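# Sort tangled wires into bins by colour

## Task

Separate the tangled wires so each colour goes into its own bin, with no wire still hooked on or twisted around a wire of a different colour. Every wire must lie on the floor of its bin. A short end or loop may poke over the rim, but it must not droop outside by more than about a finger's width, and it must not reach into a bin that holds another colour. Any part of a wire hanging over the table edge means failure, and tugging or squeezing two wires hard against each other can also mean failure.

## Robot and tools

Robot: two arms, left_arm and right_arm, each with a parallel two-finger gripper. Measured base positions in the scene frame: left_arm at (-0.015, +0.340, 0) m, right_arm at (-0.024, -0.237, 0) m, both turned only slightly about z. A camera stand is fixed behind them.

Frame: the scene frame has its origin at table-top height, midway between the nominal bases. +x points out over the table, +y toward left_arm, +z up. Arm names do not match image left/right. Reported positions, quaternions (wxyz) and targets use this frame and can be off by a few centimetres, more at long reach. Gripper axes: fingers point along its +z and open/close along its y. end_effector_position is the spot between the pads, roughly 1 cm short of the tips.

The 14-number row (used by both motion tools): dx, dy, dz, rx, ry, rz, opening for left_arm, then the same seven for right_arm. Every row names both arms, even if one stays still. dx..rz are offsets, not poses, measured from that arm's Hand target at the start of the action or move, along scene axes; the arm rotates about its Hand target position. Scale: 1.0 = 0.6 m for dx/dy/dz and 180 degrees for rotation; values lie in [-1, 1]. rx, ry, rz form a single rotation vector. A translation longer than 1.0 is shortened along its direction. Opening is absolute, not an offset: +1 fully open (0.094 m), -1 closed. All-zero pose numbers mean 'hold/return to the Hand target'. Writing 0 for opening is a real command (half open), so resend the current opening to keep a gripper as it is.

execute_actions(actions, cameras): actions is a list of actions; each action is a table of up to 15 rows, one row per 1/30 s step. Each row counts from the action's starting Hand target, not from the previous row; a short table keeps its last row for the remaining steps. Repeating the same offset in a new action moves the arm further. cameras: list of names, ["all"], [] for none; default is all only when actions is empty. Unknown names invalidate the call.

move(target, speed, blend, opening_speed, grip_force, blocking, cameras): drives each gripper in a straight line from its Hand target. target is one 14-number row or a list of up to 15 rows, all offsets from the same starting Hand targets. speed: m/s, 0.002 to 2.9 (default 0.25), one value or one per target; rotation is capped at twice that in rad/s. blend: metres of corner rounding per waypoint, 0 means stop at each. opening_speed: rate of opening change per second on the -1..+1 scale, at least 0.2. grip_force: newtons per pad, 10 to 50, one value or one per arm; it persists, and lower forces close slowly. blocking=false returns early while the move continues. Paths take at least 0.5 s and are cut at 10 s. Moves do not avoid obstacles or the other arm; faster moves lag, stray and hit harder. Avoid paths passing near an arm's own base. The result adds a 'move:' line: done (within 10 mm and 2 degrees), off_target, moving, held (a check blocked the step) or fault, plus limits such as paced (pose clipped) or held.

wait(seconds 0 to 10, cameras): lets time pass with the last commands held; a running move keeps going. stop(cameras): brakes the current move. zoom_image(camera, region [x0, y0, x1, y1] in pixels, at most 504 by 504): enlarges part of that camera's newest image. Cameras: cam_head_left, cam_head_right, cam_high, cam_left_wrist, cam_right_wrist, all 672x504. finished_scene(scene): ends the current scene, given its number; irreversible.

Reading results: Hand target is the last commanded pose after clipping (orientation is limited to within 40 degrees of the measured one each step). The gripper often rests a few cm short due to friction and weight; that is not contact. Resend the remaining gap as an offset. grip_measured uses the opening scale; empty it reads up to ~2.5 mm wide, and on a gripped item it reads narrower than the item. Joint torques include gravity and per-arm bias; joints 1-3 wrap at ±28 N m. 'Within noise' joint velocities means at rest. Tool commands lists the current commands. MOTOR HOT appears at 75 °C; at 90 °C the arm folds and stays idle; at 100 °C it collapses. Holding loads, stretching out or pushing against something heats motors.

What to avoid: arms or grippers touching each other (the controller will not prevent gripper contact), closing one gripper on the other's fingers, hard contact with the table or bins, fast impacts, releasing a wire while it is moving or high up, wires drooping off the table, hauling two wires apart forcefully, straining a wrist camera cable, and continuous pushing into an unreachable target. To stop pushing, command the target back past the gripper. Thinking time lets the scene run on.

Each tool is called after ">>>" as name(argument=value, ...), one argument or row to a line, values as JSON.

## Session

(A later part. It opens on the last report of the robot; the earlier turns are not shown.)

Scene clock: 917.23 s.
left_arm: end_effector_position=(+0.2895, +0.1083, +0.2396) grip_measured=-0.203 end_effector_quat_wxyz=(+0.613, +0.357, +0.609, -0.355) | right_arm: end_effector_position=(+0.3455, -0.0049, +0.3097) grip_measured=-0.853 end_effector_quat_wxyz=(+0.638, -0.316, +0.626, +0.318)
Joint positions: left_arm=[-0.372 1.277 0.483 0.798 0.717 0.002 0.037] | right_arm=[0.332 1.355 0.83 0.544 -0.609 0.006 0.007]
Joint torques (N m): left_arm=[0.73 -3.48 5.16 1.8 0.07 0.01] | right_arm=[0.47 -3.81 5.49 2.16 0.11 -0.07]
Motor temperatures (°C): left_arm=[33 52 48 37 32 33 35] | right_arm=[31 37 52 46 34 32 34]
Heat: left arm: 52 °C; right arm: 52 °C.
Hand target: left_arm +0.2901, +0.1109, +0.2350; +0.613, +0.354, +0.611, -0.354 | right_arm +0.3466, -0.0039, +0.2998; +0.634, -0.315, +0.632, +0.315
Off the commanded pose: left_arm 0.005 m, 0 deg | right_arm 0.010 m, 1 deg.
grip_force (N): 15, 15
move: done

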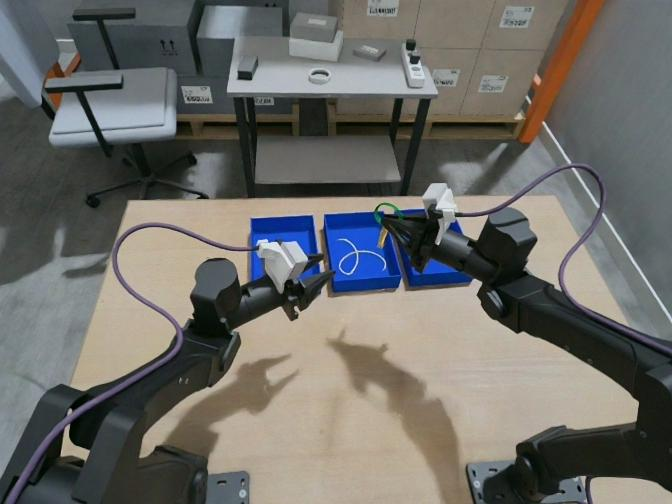

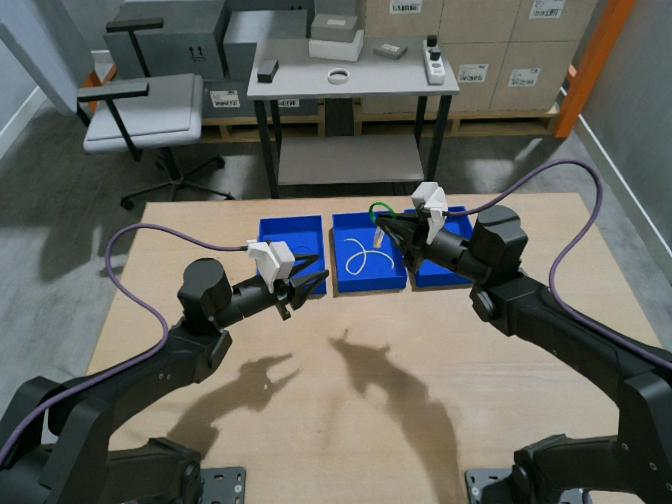

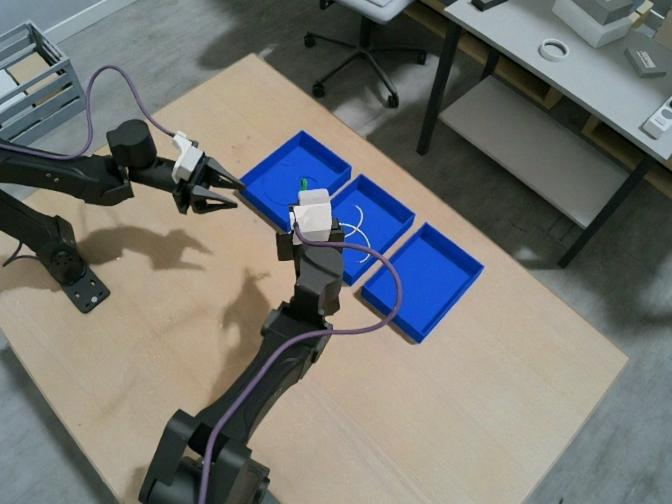

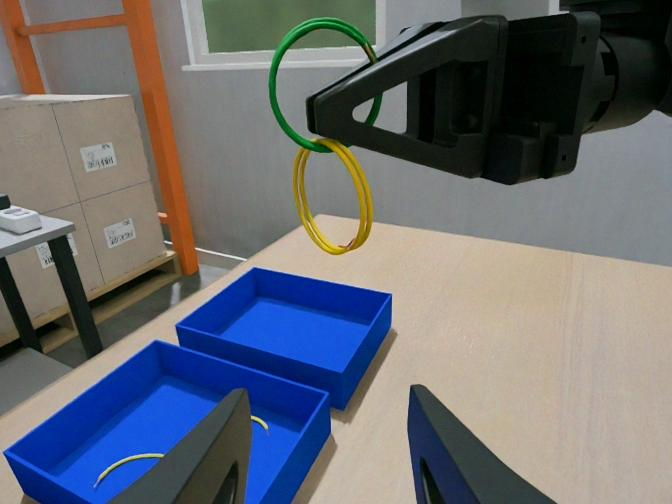

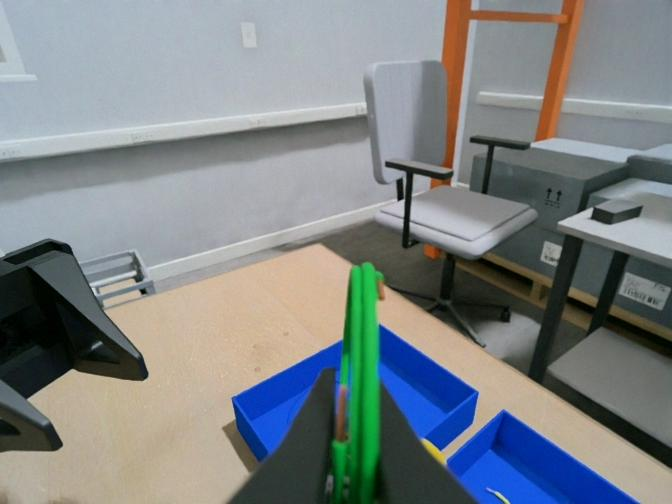

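>>> move(
  target=[0.027,-0.1,0.0,0,0,0,-0.45, 0,0,0,0,0,0,-0.9],
  speed=0.12,
  cameras=["cam_left_wrist","cam_high"],
)

Scene clock: 929.23 s.
left_arm: end_effector_position=(+0.3016, +0.0538, +0.2257) grip_measured=-0.447 end_effector_quat_wxyz=(+0.601, +0.357, +0.620, -0.356) | right_arm: end_effector_position=(+0.3455, -0.0049, +0.3097) grip_measured=-0.853 end_effector_quat_wxyz=(+0.638, -0.316, +0.626, +0.318)
Joint positions: left_arm=[-0.554 1.45 0.579 0.843 0.537 0.001 0.026] | right_arm=[0.332 1.355 0.83 0.544 -0.609 0.006 0.007]
Joint torques (N m): left_arm=[-0.55 -4.83 7.61 1.81 -0.06 -0.03] | right_arm=[0.47 -3.78 5.49 2.16 0.11 -0.07]
Heat: left arm: 50 °C; right arm: 50 °C.
Hand target: left_arm +0.3062, +0.0508, +0.2349; +0.613, +0.354, +0.611, -0.354 | right_arm +0.3466, -0.0039, +0.2998; +0.634, -0.315, +0.632, +0.315
Off the commanded pose: left_arm 0.011 m, 2 deg | right_arm 0.010 m, 1 deg.
grip_force (N): 15, 15
move: off_target (left_arm)
Images, in order (width x height): cam_high 672x504, cam_left_wrist 672x504.

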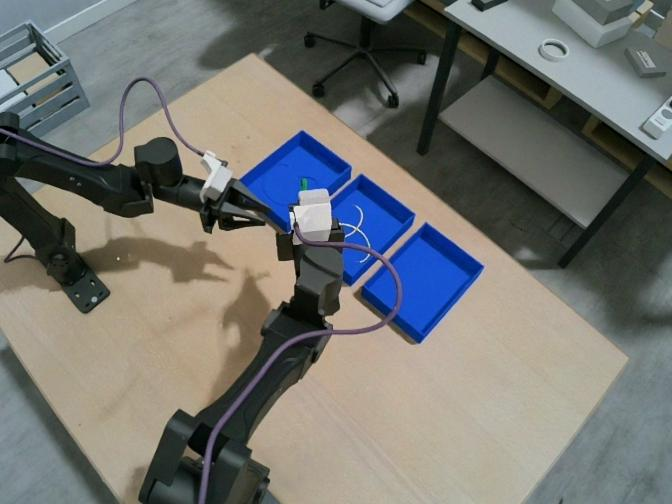

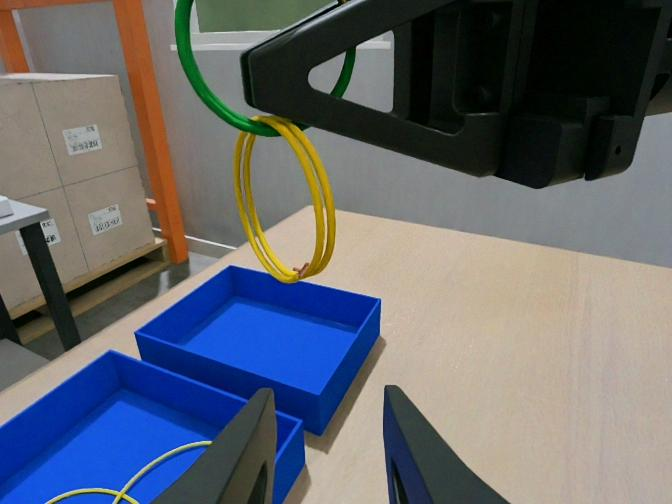

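>>> move(
  target=[0.023,-0.05,0.025,0,0,0,-0.45, 0,0,0,0,0,0,-0.9],
  speed=0.08,
  cameras=["cam_left_wrist","cam_high","cam_right_wrist"],
)

>>> zoom_image(
  camera="cam_high",
  region=[190, 130, 360, 300],
)

Scene clock: 942.23 s.
left_arm: end_effector_position=(+0.3163, +0.0242, +0.2496) grip_measured=-0.447 end_effector_quat_wxyz=(+0.615, +0.356, +0.607, -0.356) | right_arm: end_effector_position=(+0.3455, -0.0049, +0.3097) grip_measured=-0.853 end_effector_quat_wxyz=(+0.638, -0.316, +0.626, +0.318)
Joint positions: left_arm=[-0.617 1.52 0.715 0.815 0.473 0.001 0.026] | right_arm=[0.332 1.355 0.83 0.544 -0.609 0.006 0.007]
Joint torques (N m): left_arm=[-0.7 -5.46 7.62 1.5 -0.15 -0.02] | right_arm=[0.47 -3.79 5.49 2.16 0.1 -0.07]
Heat: left arm: 49 °C; right arm: 49 °C.
Hand target: left_arm +0.3201, +0.0209, +0.2500; +0.613, +0.354, +0.611, -0.354 | right_arm +0.3466, -0.0039, +0.2998; +0.634, -0.315, +0.632, +0.315
Off the commanded pose: left_arm 0.005 m, 1 deg | right_arm 0.010 m, 1 deg.
grip_force (N): 15, 15
move: done
Images, in order (width x height): cam_high 672x504, cam_left_wrist 672x504, cam_right_wrist 672x504.

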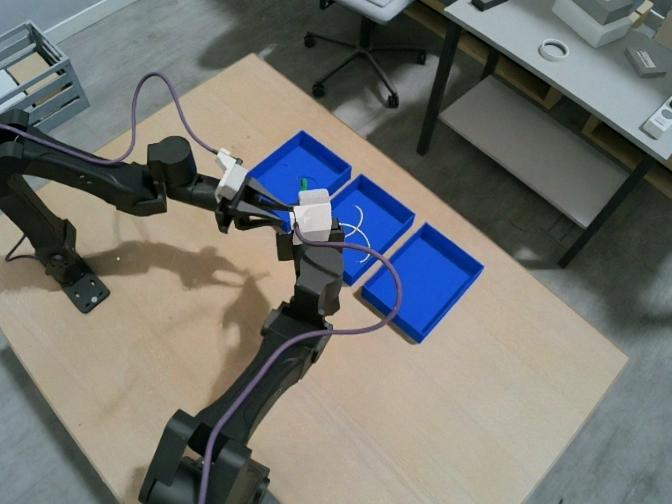

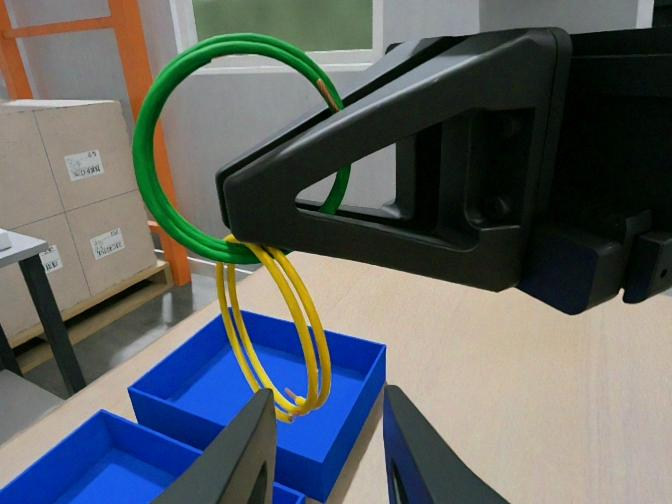

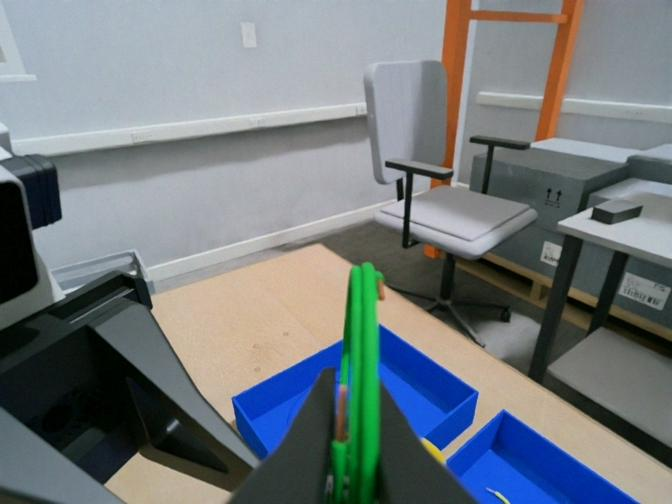

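Scaled by 2.965 from the camera's 672x504 image, which has a finer 960x720 frame.

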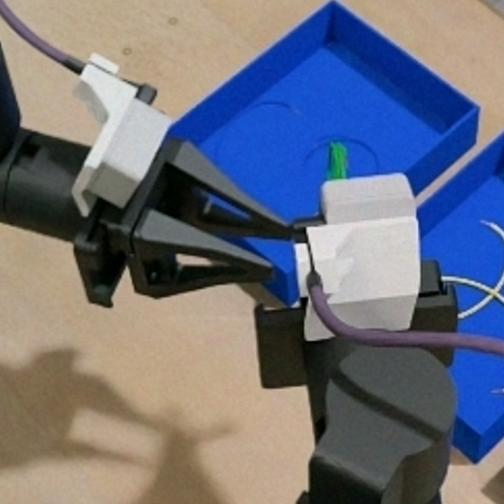

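>>> move(
  target=[
    [0.012,-0.029,-0.002,0,0,0,-0.45, 0,0,0,0,0,0,-0.9],
    [0.012,-0.029,-0.002,0,0,0,-0.95, 0,0,0,0,0,0,-0.9],
  ],
  speed=0.06,
  opening_speed=0.3,
  cameras=["cam_left_wrist"],
)

Scene clock: 962.27 s.
left_arm: end_effector_position=(+0.3235, +0.0072, +0.2468) grip_measured=-0.930 end_effector_quat_wxyz=(+0.612, +0.356, +0.610, -0.356) | right_arm: end_effector_position=(+0.3455, -0.0049, +0.3097) grip_measured=-0.853 end_effector_quat_wxyz=(+0.638, -0.316, +0.626, +0.318)
Joint positions: left_arm=[-0.651 1.582 0.77 0.815 0.438 0.001 0.003] | right_arm=[0.332 1.355 0.83 0.544 -0.609 0.006 0.007]
Joint torques (N m): left_arm=[-0.34 -6.05 7.69 1.62 -0.06 -0.05] | right_arm=[0.47 -3.79 5.49 2.16 0.1 -0.07]
Heat: left arm: 52 °C; right arm: 48 °C.
Hand target: left_arm +0.3272, +0.0034, +0.2487; +0.613, +0.354, +0.611, -0.354 | right_arm +0.3466, -0.0039, +0.2998; +0.634, -0.315, +0.632, +0.315
Off the commanded pose: left_arm 0.006 m, 0 deg | right_arm 0.010 m, 1 deg.
grip_force (N): 15, 15
move: done
Images, in order (width x height): cam_left_wrist 672x504.

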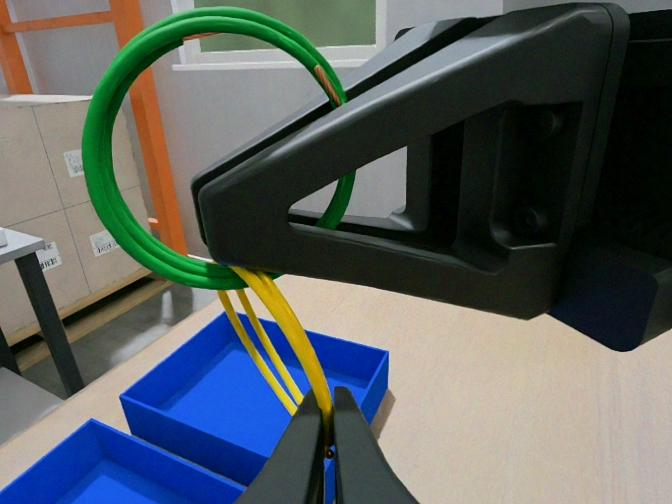

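>>> move(
  target=[0,0.02,-0.08,0,0,0,-0.95, 0,0,0.02,0,0,0,-0.9],
  speed=0.03,
  cameras=["cam_left_wrist"],
)

>>> move(
  target=[0,0.03,-0.07,0,0,0,-0.95, 0,0,0.02,0,0,0,-0.9],
  speed=0.03,
  cameras=["cam_left_wrist","cam_head_right"],
)

>>> zoom_image(
  camera="cam_head_right",
  region=[310, 190, 430, 310],
)

Scene clock: 973.50 s.
left_arm: end_effector_position=(+0.3261, +0.0126, +0.2205) grip_measured=-0.931 end_effector_quat_wxyz=(+0.630, +0.354, +0.592, -0.356) | right_arm: end_effector_position=(+0.3455, -0.0051, +0.2959) grip_measured=-0.854 end_effector_quat_wxyz=(+0.616, -0.312, +0.649, +0.321)
Joint positions: left_arm=[-0.633 1.687 0.693 1.047 0.456 0.001 0.003] | right_arm=[0.332 1.355 0.83 0.481 -0.608 0.006 0.007]
Joint torques (N m): left_arm=[0.75 -5.75 4.19 1.58 0.05 0] | right_arm=[0.47 -5.11 8.46 2.3 0.06 -0.07]
Motor temperatures (°C): left_arm=[33 47 52 40 32 33 35] | right_arm=[31 37 47 47 34 32 34]
Heat: left arm: 52 °C; right arm: 47 °C.
Hand target: left_arm +0.3272, +0.0154, +0.2007; +0.613, +0.354, +0.611, -0.354 | right_arm +0.3466, -0.0039, +0.3119; +0.634, -0.315, +0.632, +0.315
Off the commanded pose: left_arm 0.020 m, 3 deg | right_arm 0.016 m, 3 deg.
grip_force (N): 15, 15
move: off_target (left_arm, right_arm)
Images, in order (width x height): cam_left_wrist 672x504.

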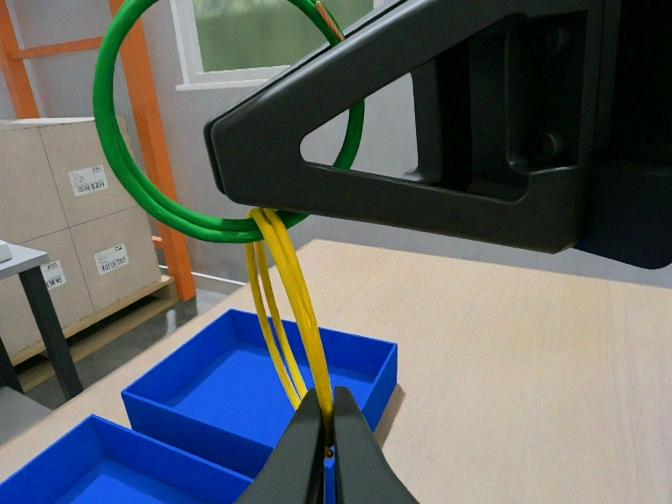

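Scene clock: 975.47 s.
left_arm: end_effector_position=(+0.3249, +0.0283, +0.1787) grip_measured=-0.931 end_effector_quat_wxyz=(+0.630, +0.359, +0.589, -0.359) | right_arm: end_effector_position=(+0.3442, -0.0045, +0.2845) grip_measured=-0.897 end_effector_quat_wxyz=(+0.596, -0.310, +0.666, +0.324)
Joint positions: left_arm=[-0.585 1.818 0.601 1.274 0.514 0.001 0.003] | right_arm=[0.335 1.355 0.83 0.428 -0.607 0.006 0.005]
Joint torques (N m): left_arm=[1.05 -5.96 3.3 1.49 -0.03 -0.05] | right_arm=[0.21 -6.83 11.25 2.34 0.03 -0.06]
Heat: left arm: 51 °C; right arm: 48 °C.
Hand target: left_arm +0.3272, +0.0334, +0.1587; +0.613, +0.354, +0.611, -0.354 | right_arm +0.3467, -0.0040, +0.3238; +0.634, -0.315, +0.632, +0.315
Off the commanded pose: left_arm 0.021 m, 3 deg | right_arm 0.039 m, 6 deg.
grip_force (N): 15, 15
move: off_target (left_arm, right_arm)
Images, in order (width x height): cam_head_right 672x504, cam_left_wrist 672x504.

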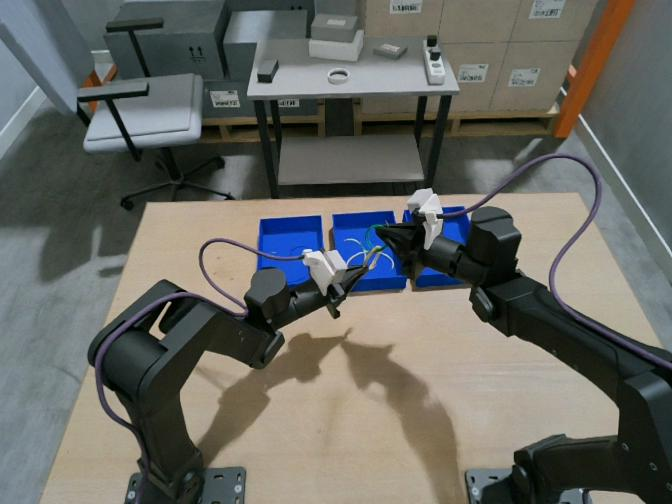

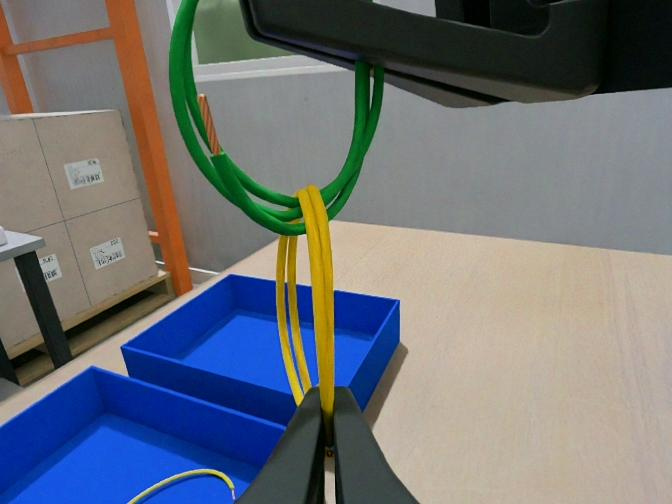

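Scaled by 4.200 from the camera's 672x504 image, which has a finer 960x720 frame.

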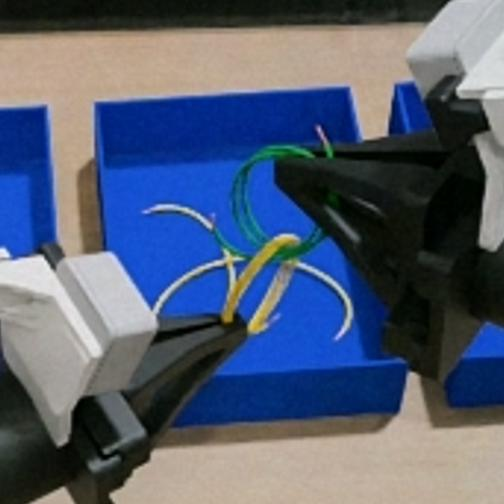

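>>> move(
  target=[0,-0.03,0.07,0,0,0,-0.95, 0,0,-0.02,0,0,0,-0.9],
  speed=0.06,
  cameras=["cam_left_wrist","cam_right_wrist"],
)

>>> zoom_image(
  camera="cam_left_wrist",
  region=[150, 80, 450, 480],
)

Scene clock: 986.13 s.
left_arm: end_effector_position=(+0.3254, +0.0173, +0.1945) grip_measured=-0.931 end_effector_quat_wxyz=(+0.612, +0.357, +0.609, -0.357) | right_arm: end_effector_position=(+0.3451, -0.0042, +0.2967) grip_measured=-0.897 end_effector_quat_wxyz=(+0.617, -0.313, +0.647, +0.321)
Joint positions: left_arm=[-0.619 1.725 0.657 1.072 0.474 0.001 0.003] | right_arm=[0.335 1.355 0.83 0.484 -0.607 0.006 0.005]
Joint torques (N m): left_arm=[-0.59 -8.88 6.58 1.4 -0.15 -0.05] | right_arm=[0.25 -5.09 8.46 2.27 0.05 -0.06]
Heat: left arm: 49 °C; right arm: 50 °C.
Hand target: left_arm +0.3273, +0.0155, +0.2009; +0.613, +0.354, +0.611, -0.354 | right_arm +0.3466, -0.0040, +0.3118; +0.634, -0.315, +0.632, +0.315
Off the commanded pose: left_arm 0.007 m, 1 deg | right_arm 0.015 m, 3 deg.
grip_force (N): 15, 15
move: off_target (right_arm)
Images, in order (width x height): cam_left_wrist 672x504, cam_right_wrist 672x504.

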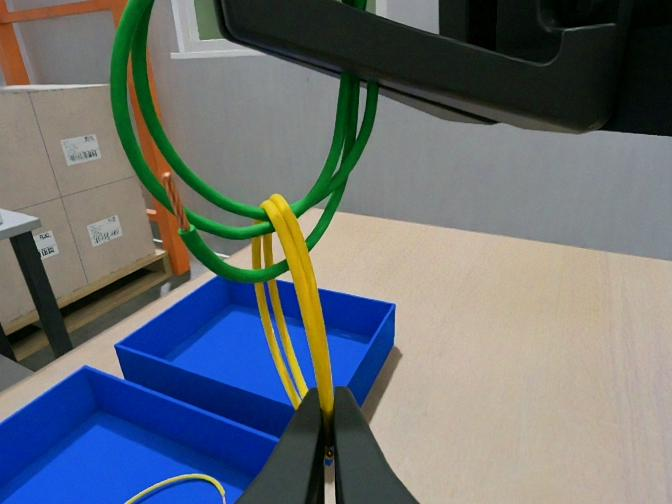

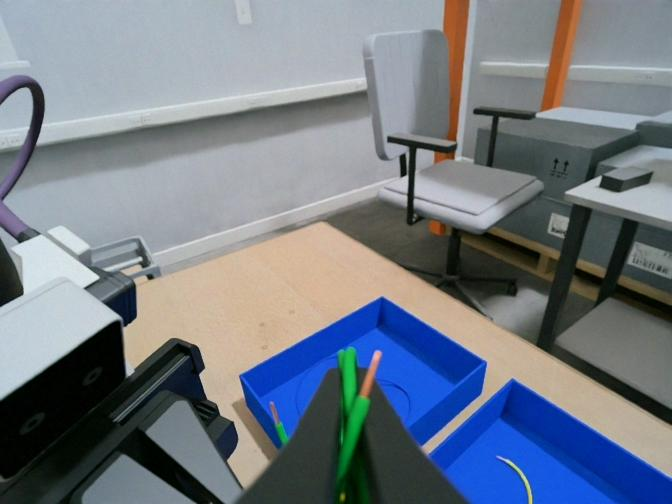

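Scaled by 1.260 from the camera's 672x504 image, which has a finer 960x720 frame.

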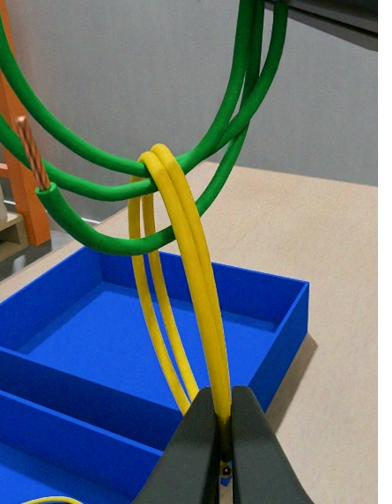

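>>> move(
  target=[0.0,0.01,-0.025,0,0,0,-0.95, 0,0,0,0,0,0,-0.9],
  speed=0.02,
  cameras=["cam_left_wrist","cam_right_wrist"],
)

>>> zoom_image(
  camera="cam_right_wrist",
  region=[220, 320, 470, 504],
)

Scene clock: 1006.60 s.
left_arm: end_effector_position=(+0.3266, +0.0179, +0.1973) grip_measured=-0.931 end_effector_quat_wxyz=(+0.619, +0.356, +0.602, -0.357) | right_arm: end_effector_position=(+0.3451, -0.0043, +0.2973) grip_measured=-0.897 end_effector_quat_wxyz=(+0.618, -0.313, +0.646, +0.321)
Joint positions: left_arm=[-0.615 1.735 0.657 1.102 0.476 0.001 0.003] | right_arm=[0.335 1.355 0.83 0.487 -0.606 0.006 0.005]
Joint torques (N m): left_arm=[0.53 -6.35 4.05 1.78 0.01 -0.03] | right_arm=[0.24 -5.08 8.49 2.23 0.05 -0.06]
Heat: left arm: 49 °C; right arm: 49 °C.
Hand target: left_arm +0.3272, +0.0214, +0.1857; +0.613, +0.354, +0.611, -0.354 | right_arm +0.3467, -0.0040, +0.3118; +0.634, -0.315, +0.632, +0.315
Off the commanded pose: left_arm 0.012 m, 1 deg | right_arm 0.015 m, 3 deg.
grip_force (N): 15, 15
move: off_target (left_arm, right_arm)
Images, in order (width x height): cam_left_wrist 672x504, cam_right_wrist 672x504.

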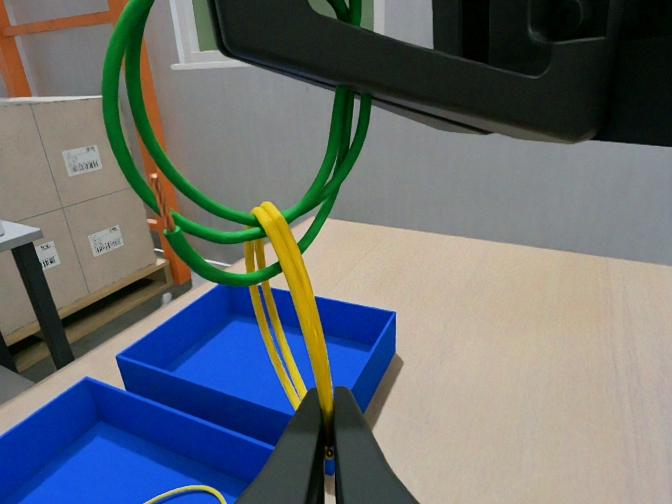

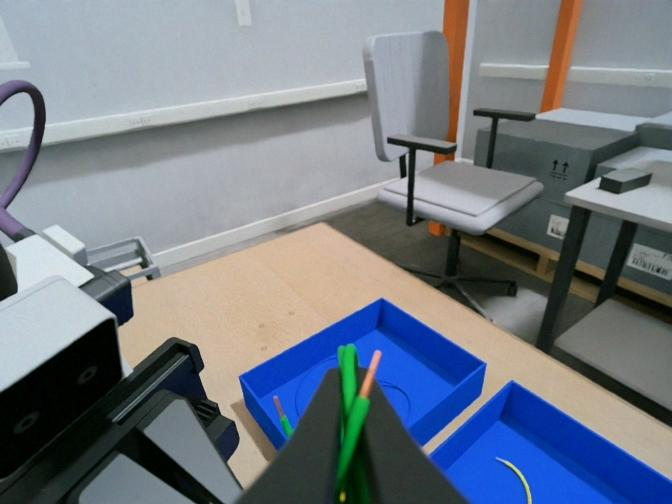

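Scaled by 2.016 from the camera's 672x504 image, which has a finer 960x720 frame.

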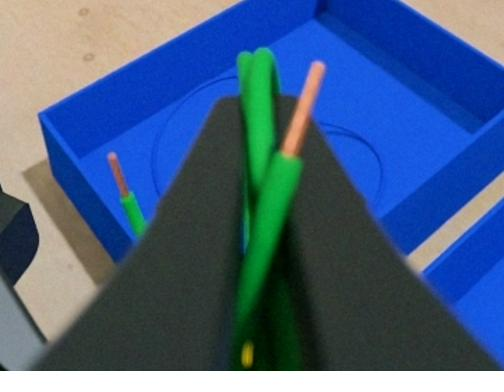

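>>> move(
  target=[0.0,0.015,-0.04,0,0,0,-0.95, 0,0,0,0,0,0,-0.9],
  speed=0.02,
  cameras=["cam_left_wrist","cam_right_wrist"],
)

Scene clock: 1014.57 s.
left_arm: end_effector_position=(+0.3250, +0.0256, +0.1852) grip_measured=-0.931 end_effector_quat_wxyz=(+0.634, +0.358, +0.585, -0.358) | right_arm: end_effector_position=(+0.3450, -0.0043, +0.2938) grip_measured=-0.897 end_effector_quat_wxyz=(+0.612, -0.312, +0.652, +0.322)
Joint positions: left_arm=[-0.594 1.807 0.611 1.265 0.503 0.001 0.003] | right_arm=[0.335 1.355 0.83 0.471 -0.606 0.006 0.005]
Joint torques (N m): left_arm=[1.07 -5.81 3.3 1.47 -0.02 0] | right_arm=[0.24 -5.16 8.43 2.42 0.04 -0.06]
Heat: left arm: 49 °C; right arm: 49 °C.
Hand target: left_arm +0.3272, +0.0304, +0.1617; +0.613, +0.354, +0.611, -0.354 | right_arm +0.3467, -0.0040, +0.3119; +0.634, -0.315, +0.632, +0.315
Off the commanded pose: left_arm 0.024 m, 4 deg | right_arm 0.018 m, 4 deg.
grip_force (N): 15, 15
move: off_target (left_arm, right_arm)
Images, in order (width x height): cam_left_wrist 672x504, cam_right_wrist 672x504.

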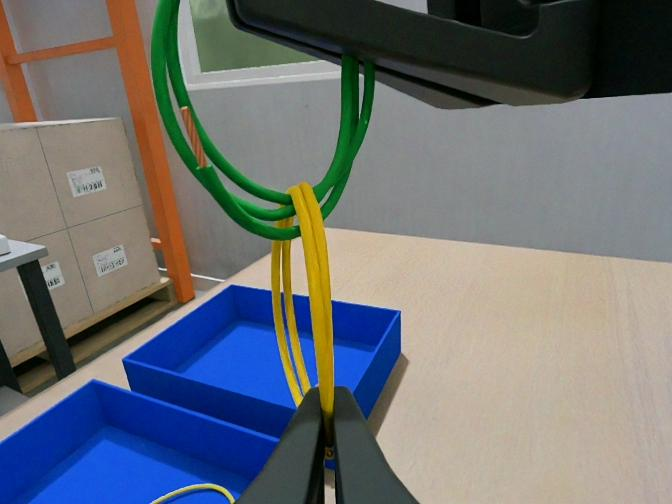

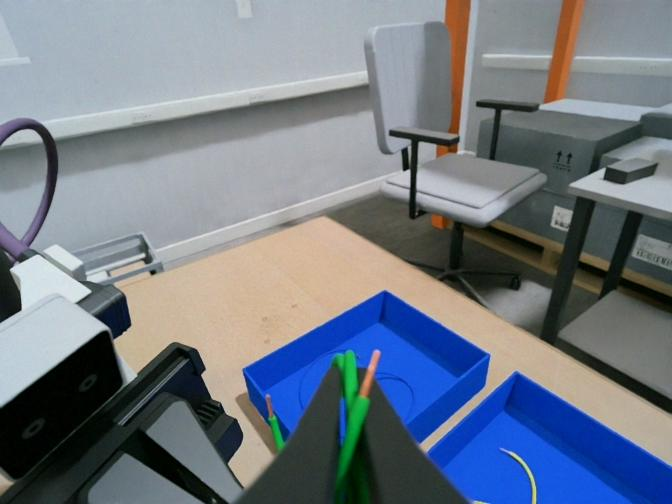

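>>> move(
  target=[
    [0.0,-0.01,0.07,0,0,0,-0.95, 0,0,0,0,0,0,-0.9],
    [0.0,-0.01,0.07,0,0,0,-0.5, 0,0,0,0,0,0,-0.9],
    [-0.04,0.06,0.06,0,0,0,-0.5, 0,0,0,0,0,0,-0.9],
  ],
  speed=0.06,
  opening_speed=0.3,
  cameras=["cam_left_wrist","cam_right_wrist"],
)

>>> zoom_image(
  camera="cam_left_wrist",
  region=[140, 50, 460, 370],
)

Scene clock: 1030.67 s.
left_arm: end_effector_position=(+0.3049, +0.0628, +0.1918) grip_measured=-0.503 end_effector_quat_wxyz=(+0.604, +0.356, +0.618, -0.356) | right_arm: end_effector_position=(+0.3452, -0.0042, +0.2983) grip_measured=-0.897 end_effector_quat_wxyz=(+0.619, -0.313, +0.645, +0.321)
Joint positions: left_arm=[-0.519 1.571 0.5 1.051 0.57 0.001 0.023] | right_arm=[0.335 1.355 0.83 0.492 -0.606 0.006 0.005]
Joint torques (N m): left_arm=[0.65 -7.5 4.29 1.8 0.02 -0.01] | right_arm=[0.25 -5.05 8.5 2.18 0.05 -0.06]
Heat: left arm: 48 °C; right arm: 49 °C.
Hand target: left_arm +0.3032, +0.0665, +0.1977; +0.613, +0.354, +0.611, -0.354 | right_arm +0.3466, -0.0040, +0.3118; +0.634, -0.315, +0.632, +0.315
Off the commanded pose: left_arm 0.007 m, 1 deg | right_arm 0.014 m, 2 deg.
grip_force (N): 15, 15
move: off_target (right_arm)
Images, in order (width x height): cam_left_wrist 672x504, cam_right_wrist 672x504.

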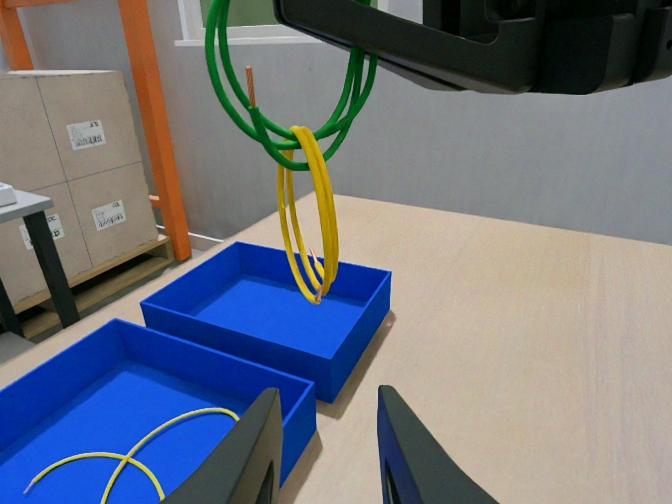

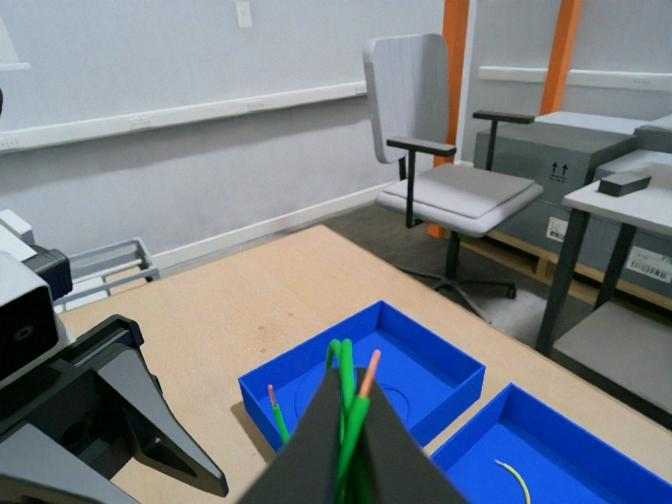

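Scaled by 1.575 from the camera's 672x504 image, which has a finer 960x720 frame.

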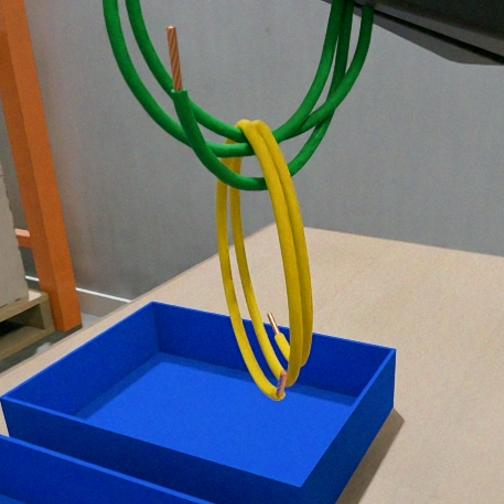

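>>> zoom_image(
  camera="cam_left_wrist",
  region=[270, 120, 350, 220],
)

>>> zoom_image(
  camera="cam_left_wrist",
  region=[270, 215, 350, 310],
)

Scaled by 5.040 from the camera's 672x504 image, which has a finer 960x720 frame.

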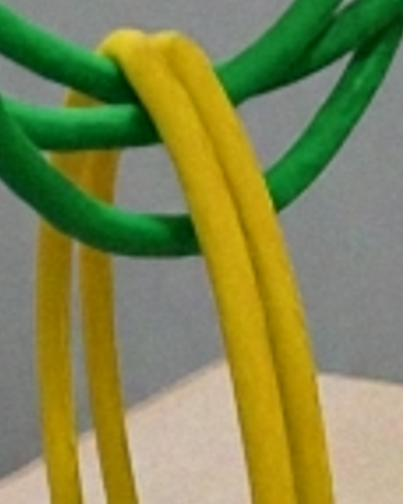

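Scaled by 5.305 from the camera's 672x504 image, which has a finer 960x720 frame.

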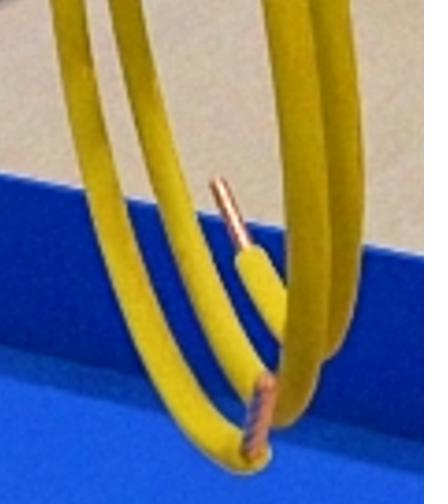

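>>> move(
  target=[
    [0.0,0.0,0.108,0,0,0,-0.55, 0,0,0,0,0,0,-0.9],
    [0.05,-0.022,0.108,0,0,0,-0.55, 0,0,0,0,0,0,-0.9],
  ],
  speed=0.06,
  cameras=["cam_left_wrist","cam_right_wrist"],
)

Scene clock: 1087.23 s.
left_arm: end_effector_position=(+0.3276, +0.0531, +0.2552) grip_measured=-0.547 end_effector_quat_wxyz=(+0.605, +0.356, +0.617, -0.356) | right_arm: end_effector_position=(+0.3452, -0.0042, +0.2983) grip_measured=-0.897 end_effector_quat_wxyz=(+0.619, -0.313, +0.645, +0.321)
Joint positions: left_arm=[-0.512 1.473 0.727 0.729 0.577 0 0.021] | right_arm=[0.335 1.355 0.83 0.492 -0.606 0.006 0.005]
Joint torques (N m): left_arm=[0.69 -5.12 7.9 1.75 0.04 -0.01] | right_arm=[0.24 -5.05 8.49 2.18 0.05 -0.06]
Heat: left arm: 48 °C; right arm: 50 °C.
Hand target: left_arm +0.3332, +0.0533, +0.2625; +0.613, +0.354, +0.611, -0.354 | right_arm +0.3466, -0.0040, +0.3118; +0.634, -0.315, +0.632, +0.315
Off the commanded pose: left_arm 0.009 m, 1 deg | right_arm 0.014 m, 2 deg.
grip_force (N): 15, 15
move: off_target (right_arm)
Images, in order (width x height): cam_left_wrist 672x504, cam_right_wrist 672x504.

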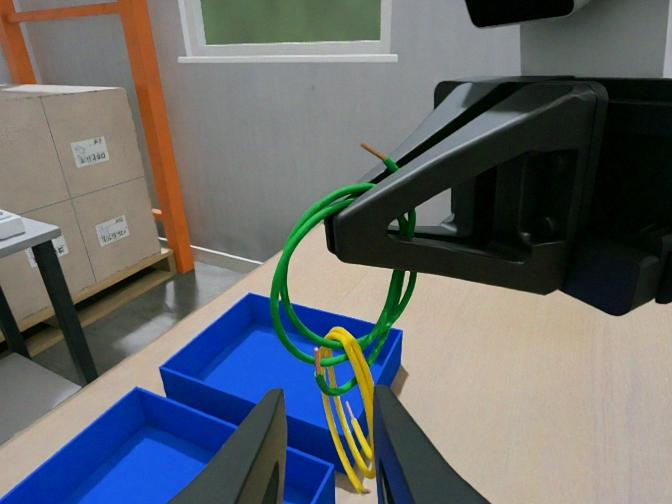

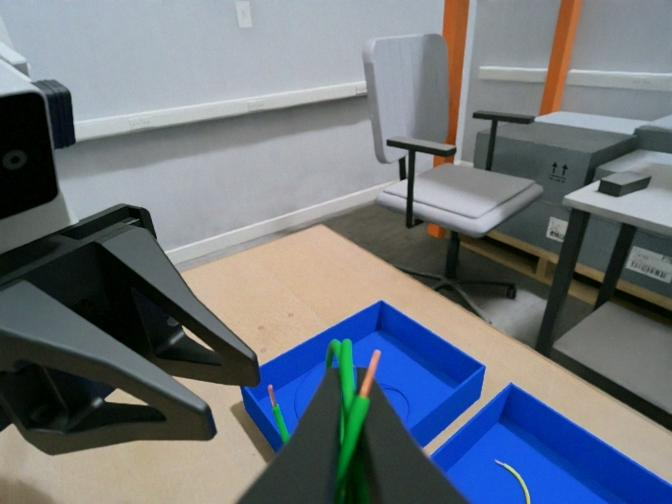

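>>> move(
  target=[0.02,-0.024,0.0,0,0,0,-0.55, 0,0,0,0,0,0,-0.9],
  speed=0.05,
  cameras=["cam_left_wrist","cam_right_wrist"],
)

>>> zoom_image(
  camera="cam_left_wrist",
  region=[240, 300, 420, 500],
)

>>> zoom_image(
  camera="cam_right_wrist",
  region=[200, 330, 400, 500],
)

Scene clock: 1104.17 s.
left_arm: end_effector_position=(+0.3412, +0.0425, +0.2551) grip_measured=-0.547 end_effector_quat_wxyz=(+0.604, +0.356, +0.618, -0.356) | right_arm: end_effector_position=(+0.3452, -0.0042, +0.2983) grip_measured=-0.897 end_effector_quat_wxyz=(+0.619, -0.313, +0.645, +0.321)
Joint positions: left_arm=[-0.522 1.539 0.789 0.729 0.567 0 0.021] | right_arm=[0.335 1.355 0.83 0.492 -0.606 0.006 0.005]
Joint torques (N m): left_arm=[-0.64 -5.94 7.92 1.75 -0.08 -0.02] | right_arm=[0.24 -5.05 8.5 2.18 0.05 -0.06]
Heat: left arm: 53 °C; right arm: 50 °C.
Hand target: left_arm +0.3452, +0.0388, +0.2626; +0.613, +0.354, +0.611, -0.354 | right_arm +0.3466, -0.0040, +0.3118; +0.634, -0.315, +0.632, +0.315
Off the commanded pose: left_arm 0.009 m, 1 deg | right_arm 0.014 m, 2 deg.
grip_force (N): 15, 15
move: off_target (right_arm)
Images, in order (width x height): cam_left_wrist 672x504, cam_right_wrist 672x504.

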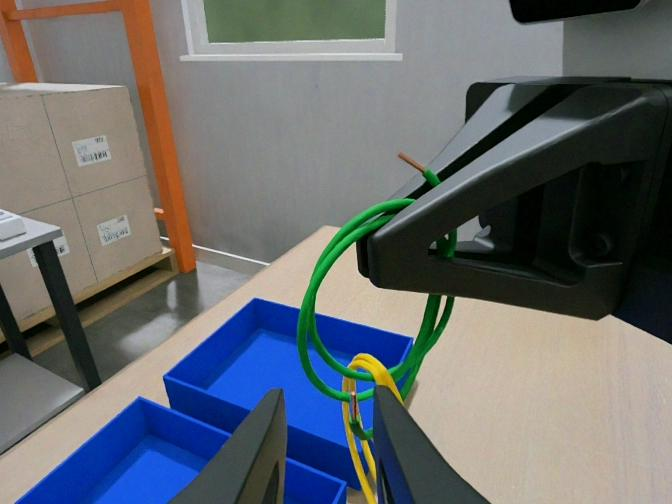

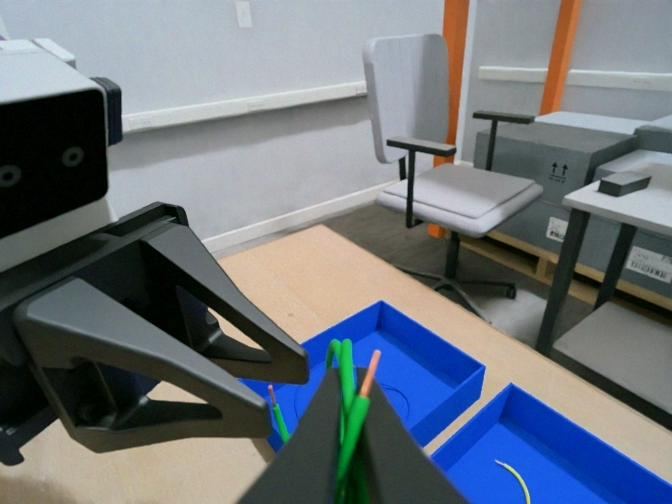

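Scaled by 2.520 from the camera's 672x504 image, which has a finer 960x720 frame.

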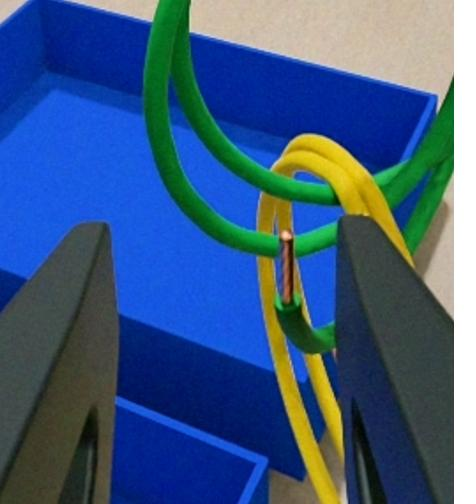

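Scaled by 2.520 from the camera's 672x504 image, which has a finer 960x720 frame.

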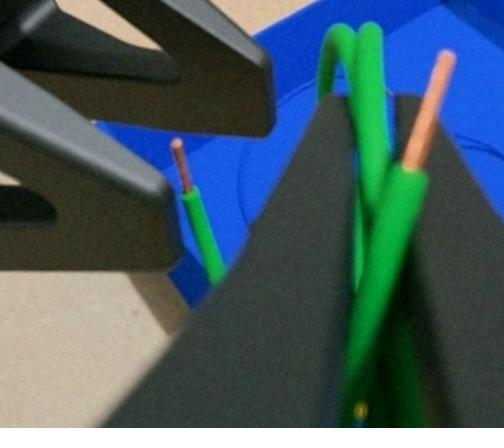

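>>> move(
  target=[
    [-0.012,-0.005,-0.003,0,0,0,-0.55, 0,0,0,0,0,0,-0.9],
    [-0.012,-0.005,-0.003,0,0,0,-1, 0,0,0,0,0,0,-0.9],
  ],
  speed=0.05,
  opening_speed=0.3,
  grip_force=[25,15],
  cameras=["cam_left_wrist","cam_right_wrist"],
)

>>> zoom_image(
  camera="cam_left_wrist",
  region=[240, 300, 420, 500],
)

>>> zoom_image(
  camera="cam_right_wrist",
  region=[200, 330, 400, 500],
)

Scene clock: 1120.77 s.
left_arm: end_effector_position=(+0.3384, +0.0372, +0.2551) grip_measured=-0.945 end_effector_quat_wxyz=(+0.604, +0.356, +0.618, -0.356) | right_arm: end_effector_position=(+0.3452, -0.0042, +0.2983) grip_measured=-0.897 end_effector_quat_wxyz=(+0.619, -0.313, +0.645, +0.321)
Joint positions: left_arm=[-0.542 1.539 0.789 0.729 0.546 0 0.003] | right_arm=[0.335 1.355 0.83 0.492 -0.606 0.006 0.005]
Joint torques (N m): left_arm=[-0.73 -6.84 6.45 1.82 -0.06 -0.03] | right_arm=[0.25 -5.07 8.5 2.18 0.05 -0.06]
Heat: left arm: 53 °C; right arm: 50 °C.
Hand target: left_arm +0.3381, +0.0358, +0.2607; +0.613, +0.354, +0.611, -0.354 | right_arm +0.3466, -0.0040, +0.3118; +0.634, -0.315, +0.632, +0.315
Off the commanded pose: left_arm 0.006 m, 1 deg | right_arm 0.014 m, 2 deg.
grip_force (N): 25, 15
move: off_target (right_arm)
Images, in order (width x height): cam_left_wrist 672x504, cam_right_wrist 672x504.

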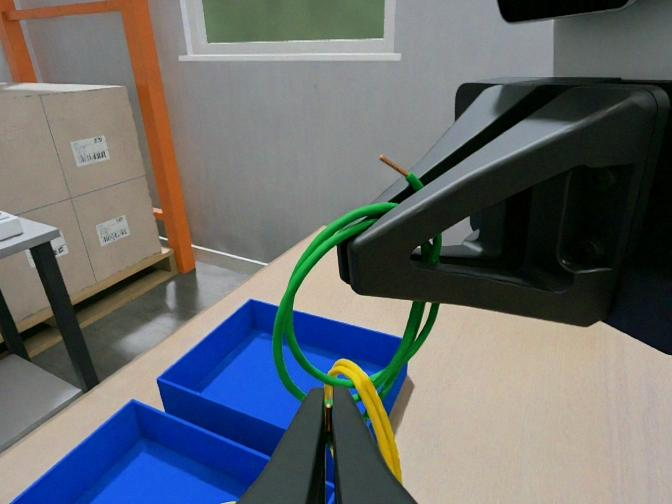

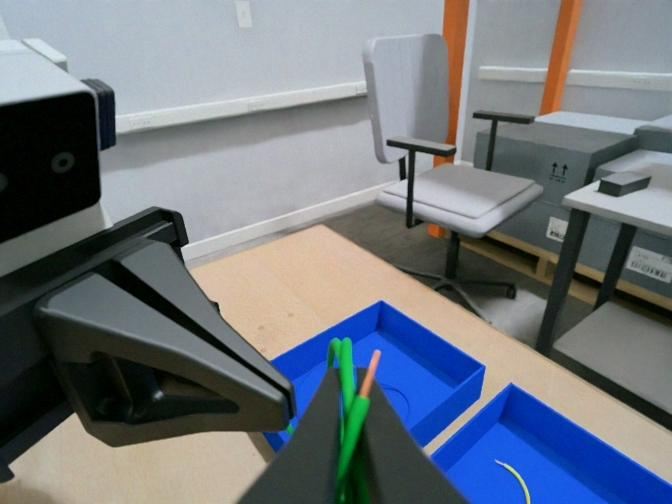

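Scaled by 2.520 from the camera's 672x504 image, which has a finer 960x720 frame.

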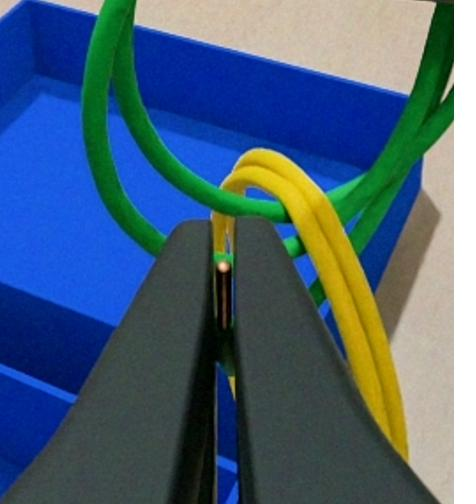

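Scaled by 2.520 from the camera's 672x504 image, which has a finer 960x720 frame.

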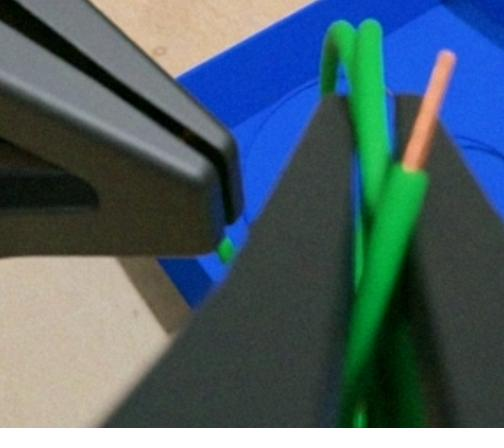

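>>> move(
  target=[-0.05,0,-0.24,0,0,0,-1, -0.05,0,-0.24,0,0,0,-0.9],
  speed=0.06,
  cameras=["cam_left_wrist","cam_right_wrist","cam_high"],
)

Scene clock: 1133.13 s.
left_arm: end_effector_position=(+0.3089, +0.0353, +0.1155) grip_measured=-0.945 end_effector_quat_wxyz=(+0.602, +0.358, +0.618, -0.357) | right_arm: end_effector_position=(+0.3180, -0.0040, +0.1727) grip_measured=-0.897 end_effector_quat_wxyz=(+0.634, -0.316, +0.630, +0.319)
Joint positions: left_arm=[-0.597 1.99 0.503 1.465 0.497 0 0.003] | right_arm=[0.37 1.651 0.423 1.236 -0.572 0.006 0.005]
Joint torques (N m): left_arm=[-0.57 -6.49 2.95 2.18 -0.13 0] | right_arm=[0.54 -4.05 3.59 2.25 0.11 -0.07]
Heat: left arm: 52 °C; right arm: 49 °C.
Hand target: left_arm +0.3080, +0.0358, +0.1167; +0.613, +0.354, +0.611, -0.354 | right_arm +0.3167, -0.0040, +0.1678; +0.634, -0.315, +0.632, +0.315
Off the commanded pose: left_arm 0.002 m, 2 deg | right_arm 0.005 m, 1 deg.
grip_force (N): 25, 15
move: done
Images, in order (width x height): cam_high 672x504, cam_left_wrist 672x504, cam_right_wrist 672x504.

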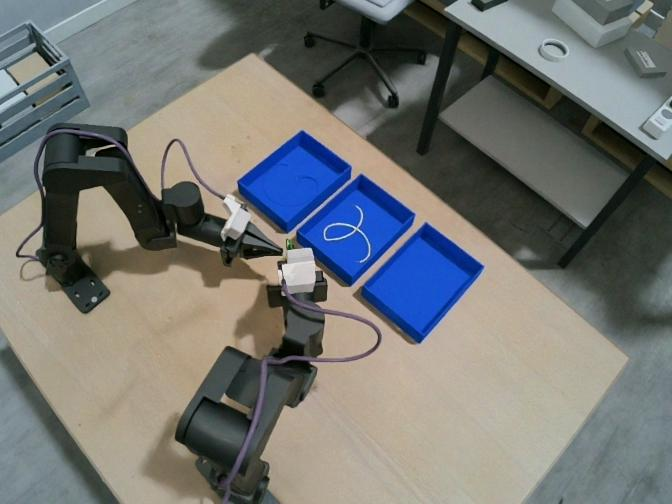

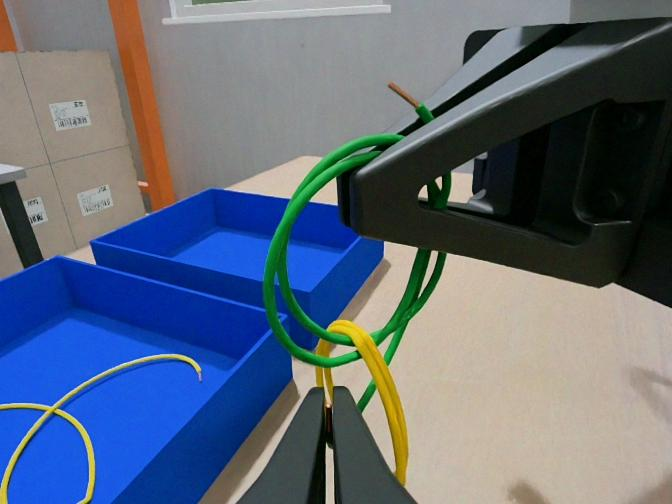

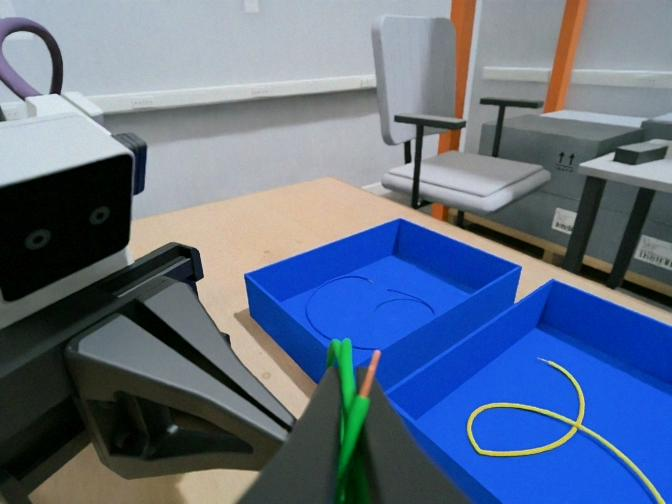

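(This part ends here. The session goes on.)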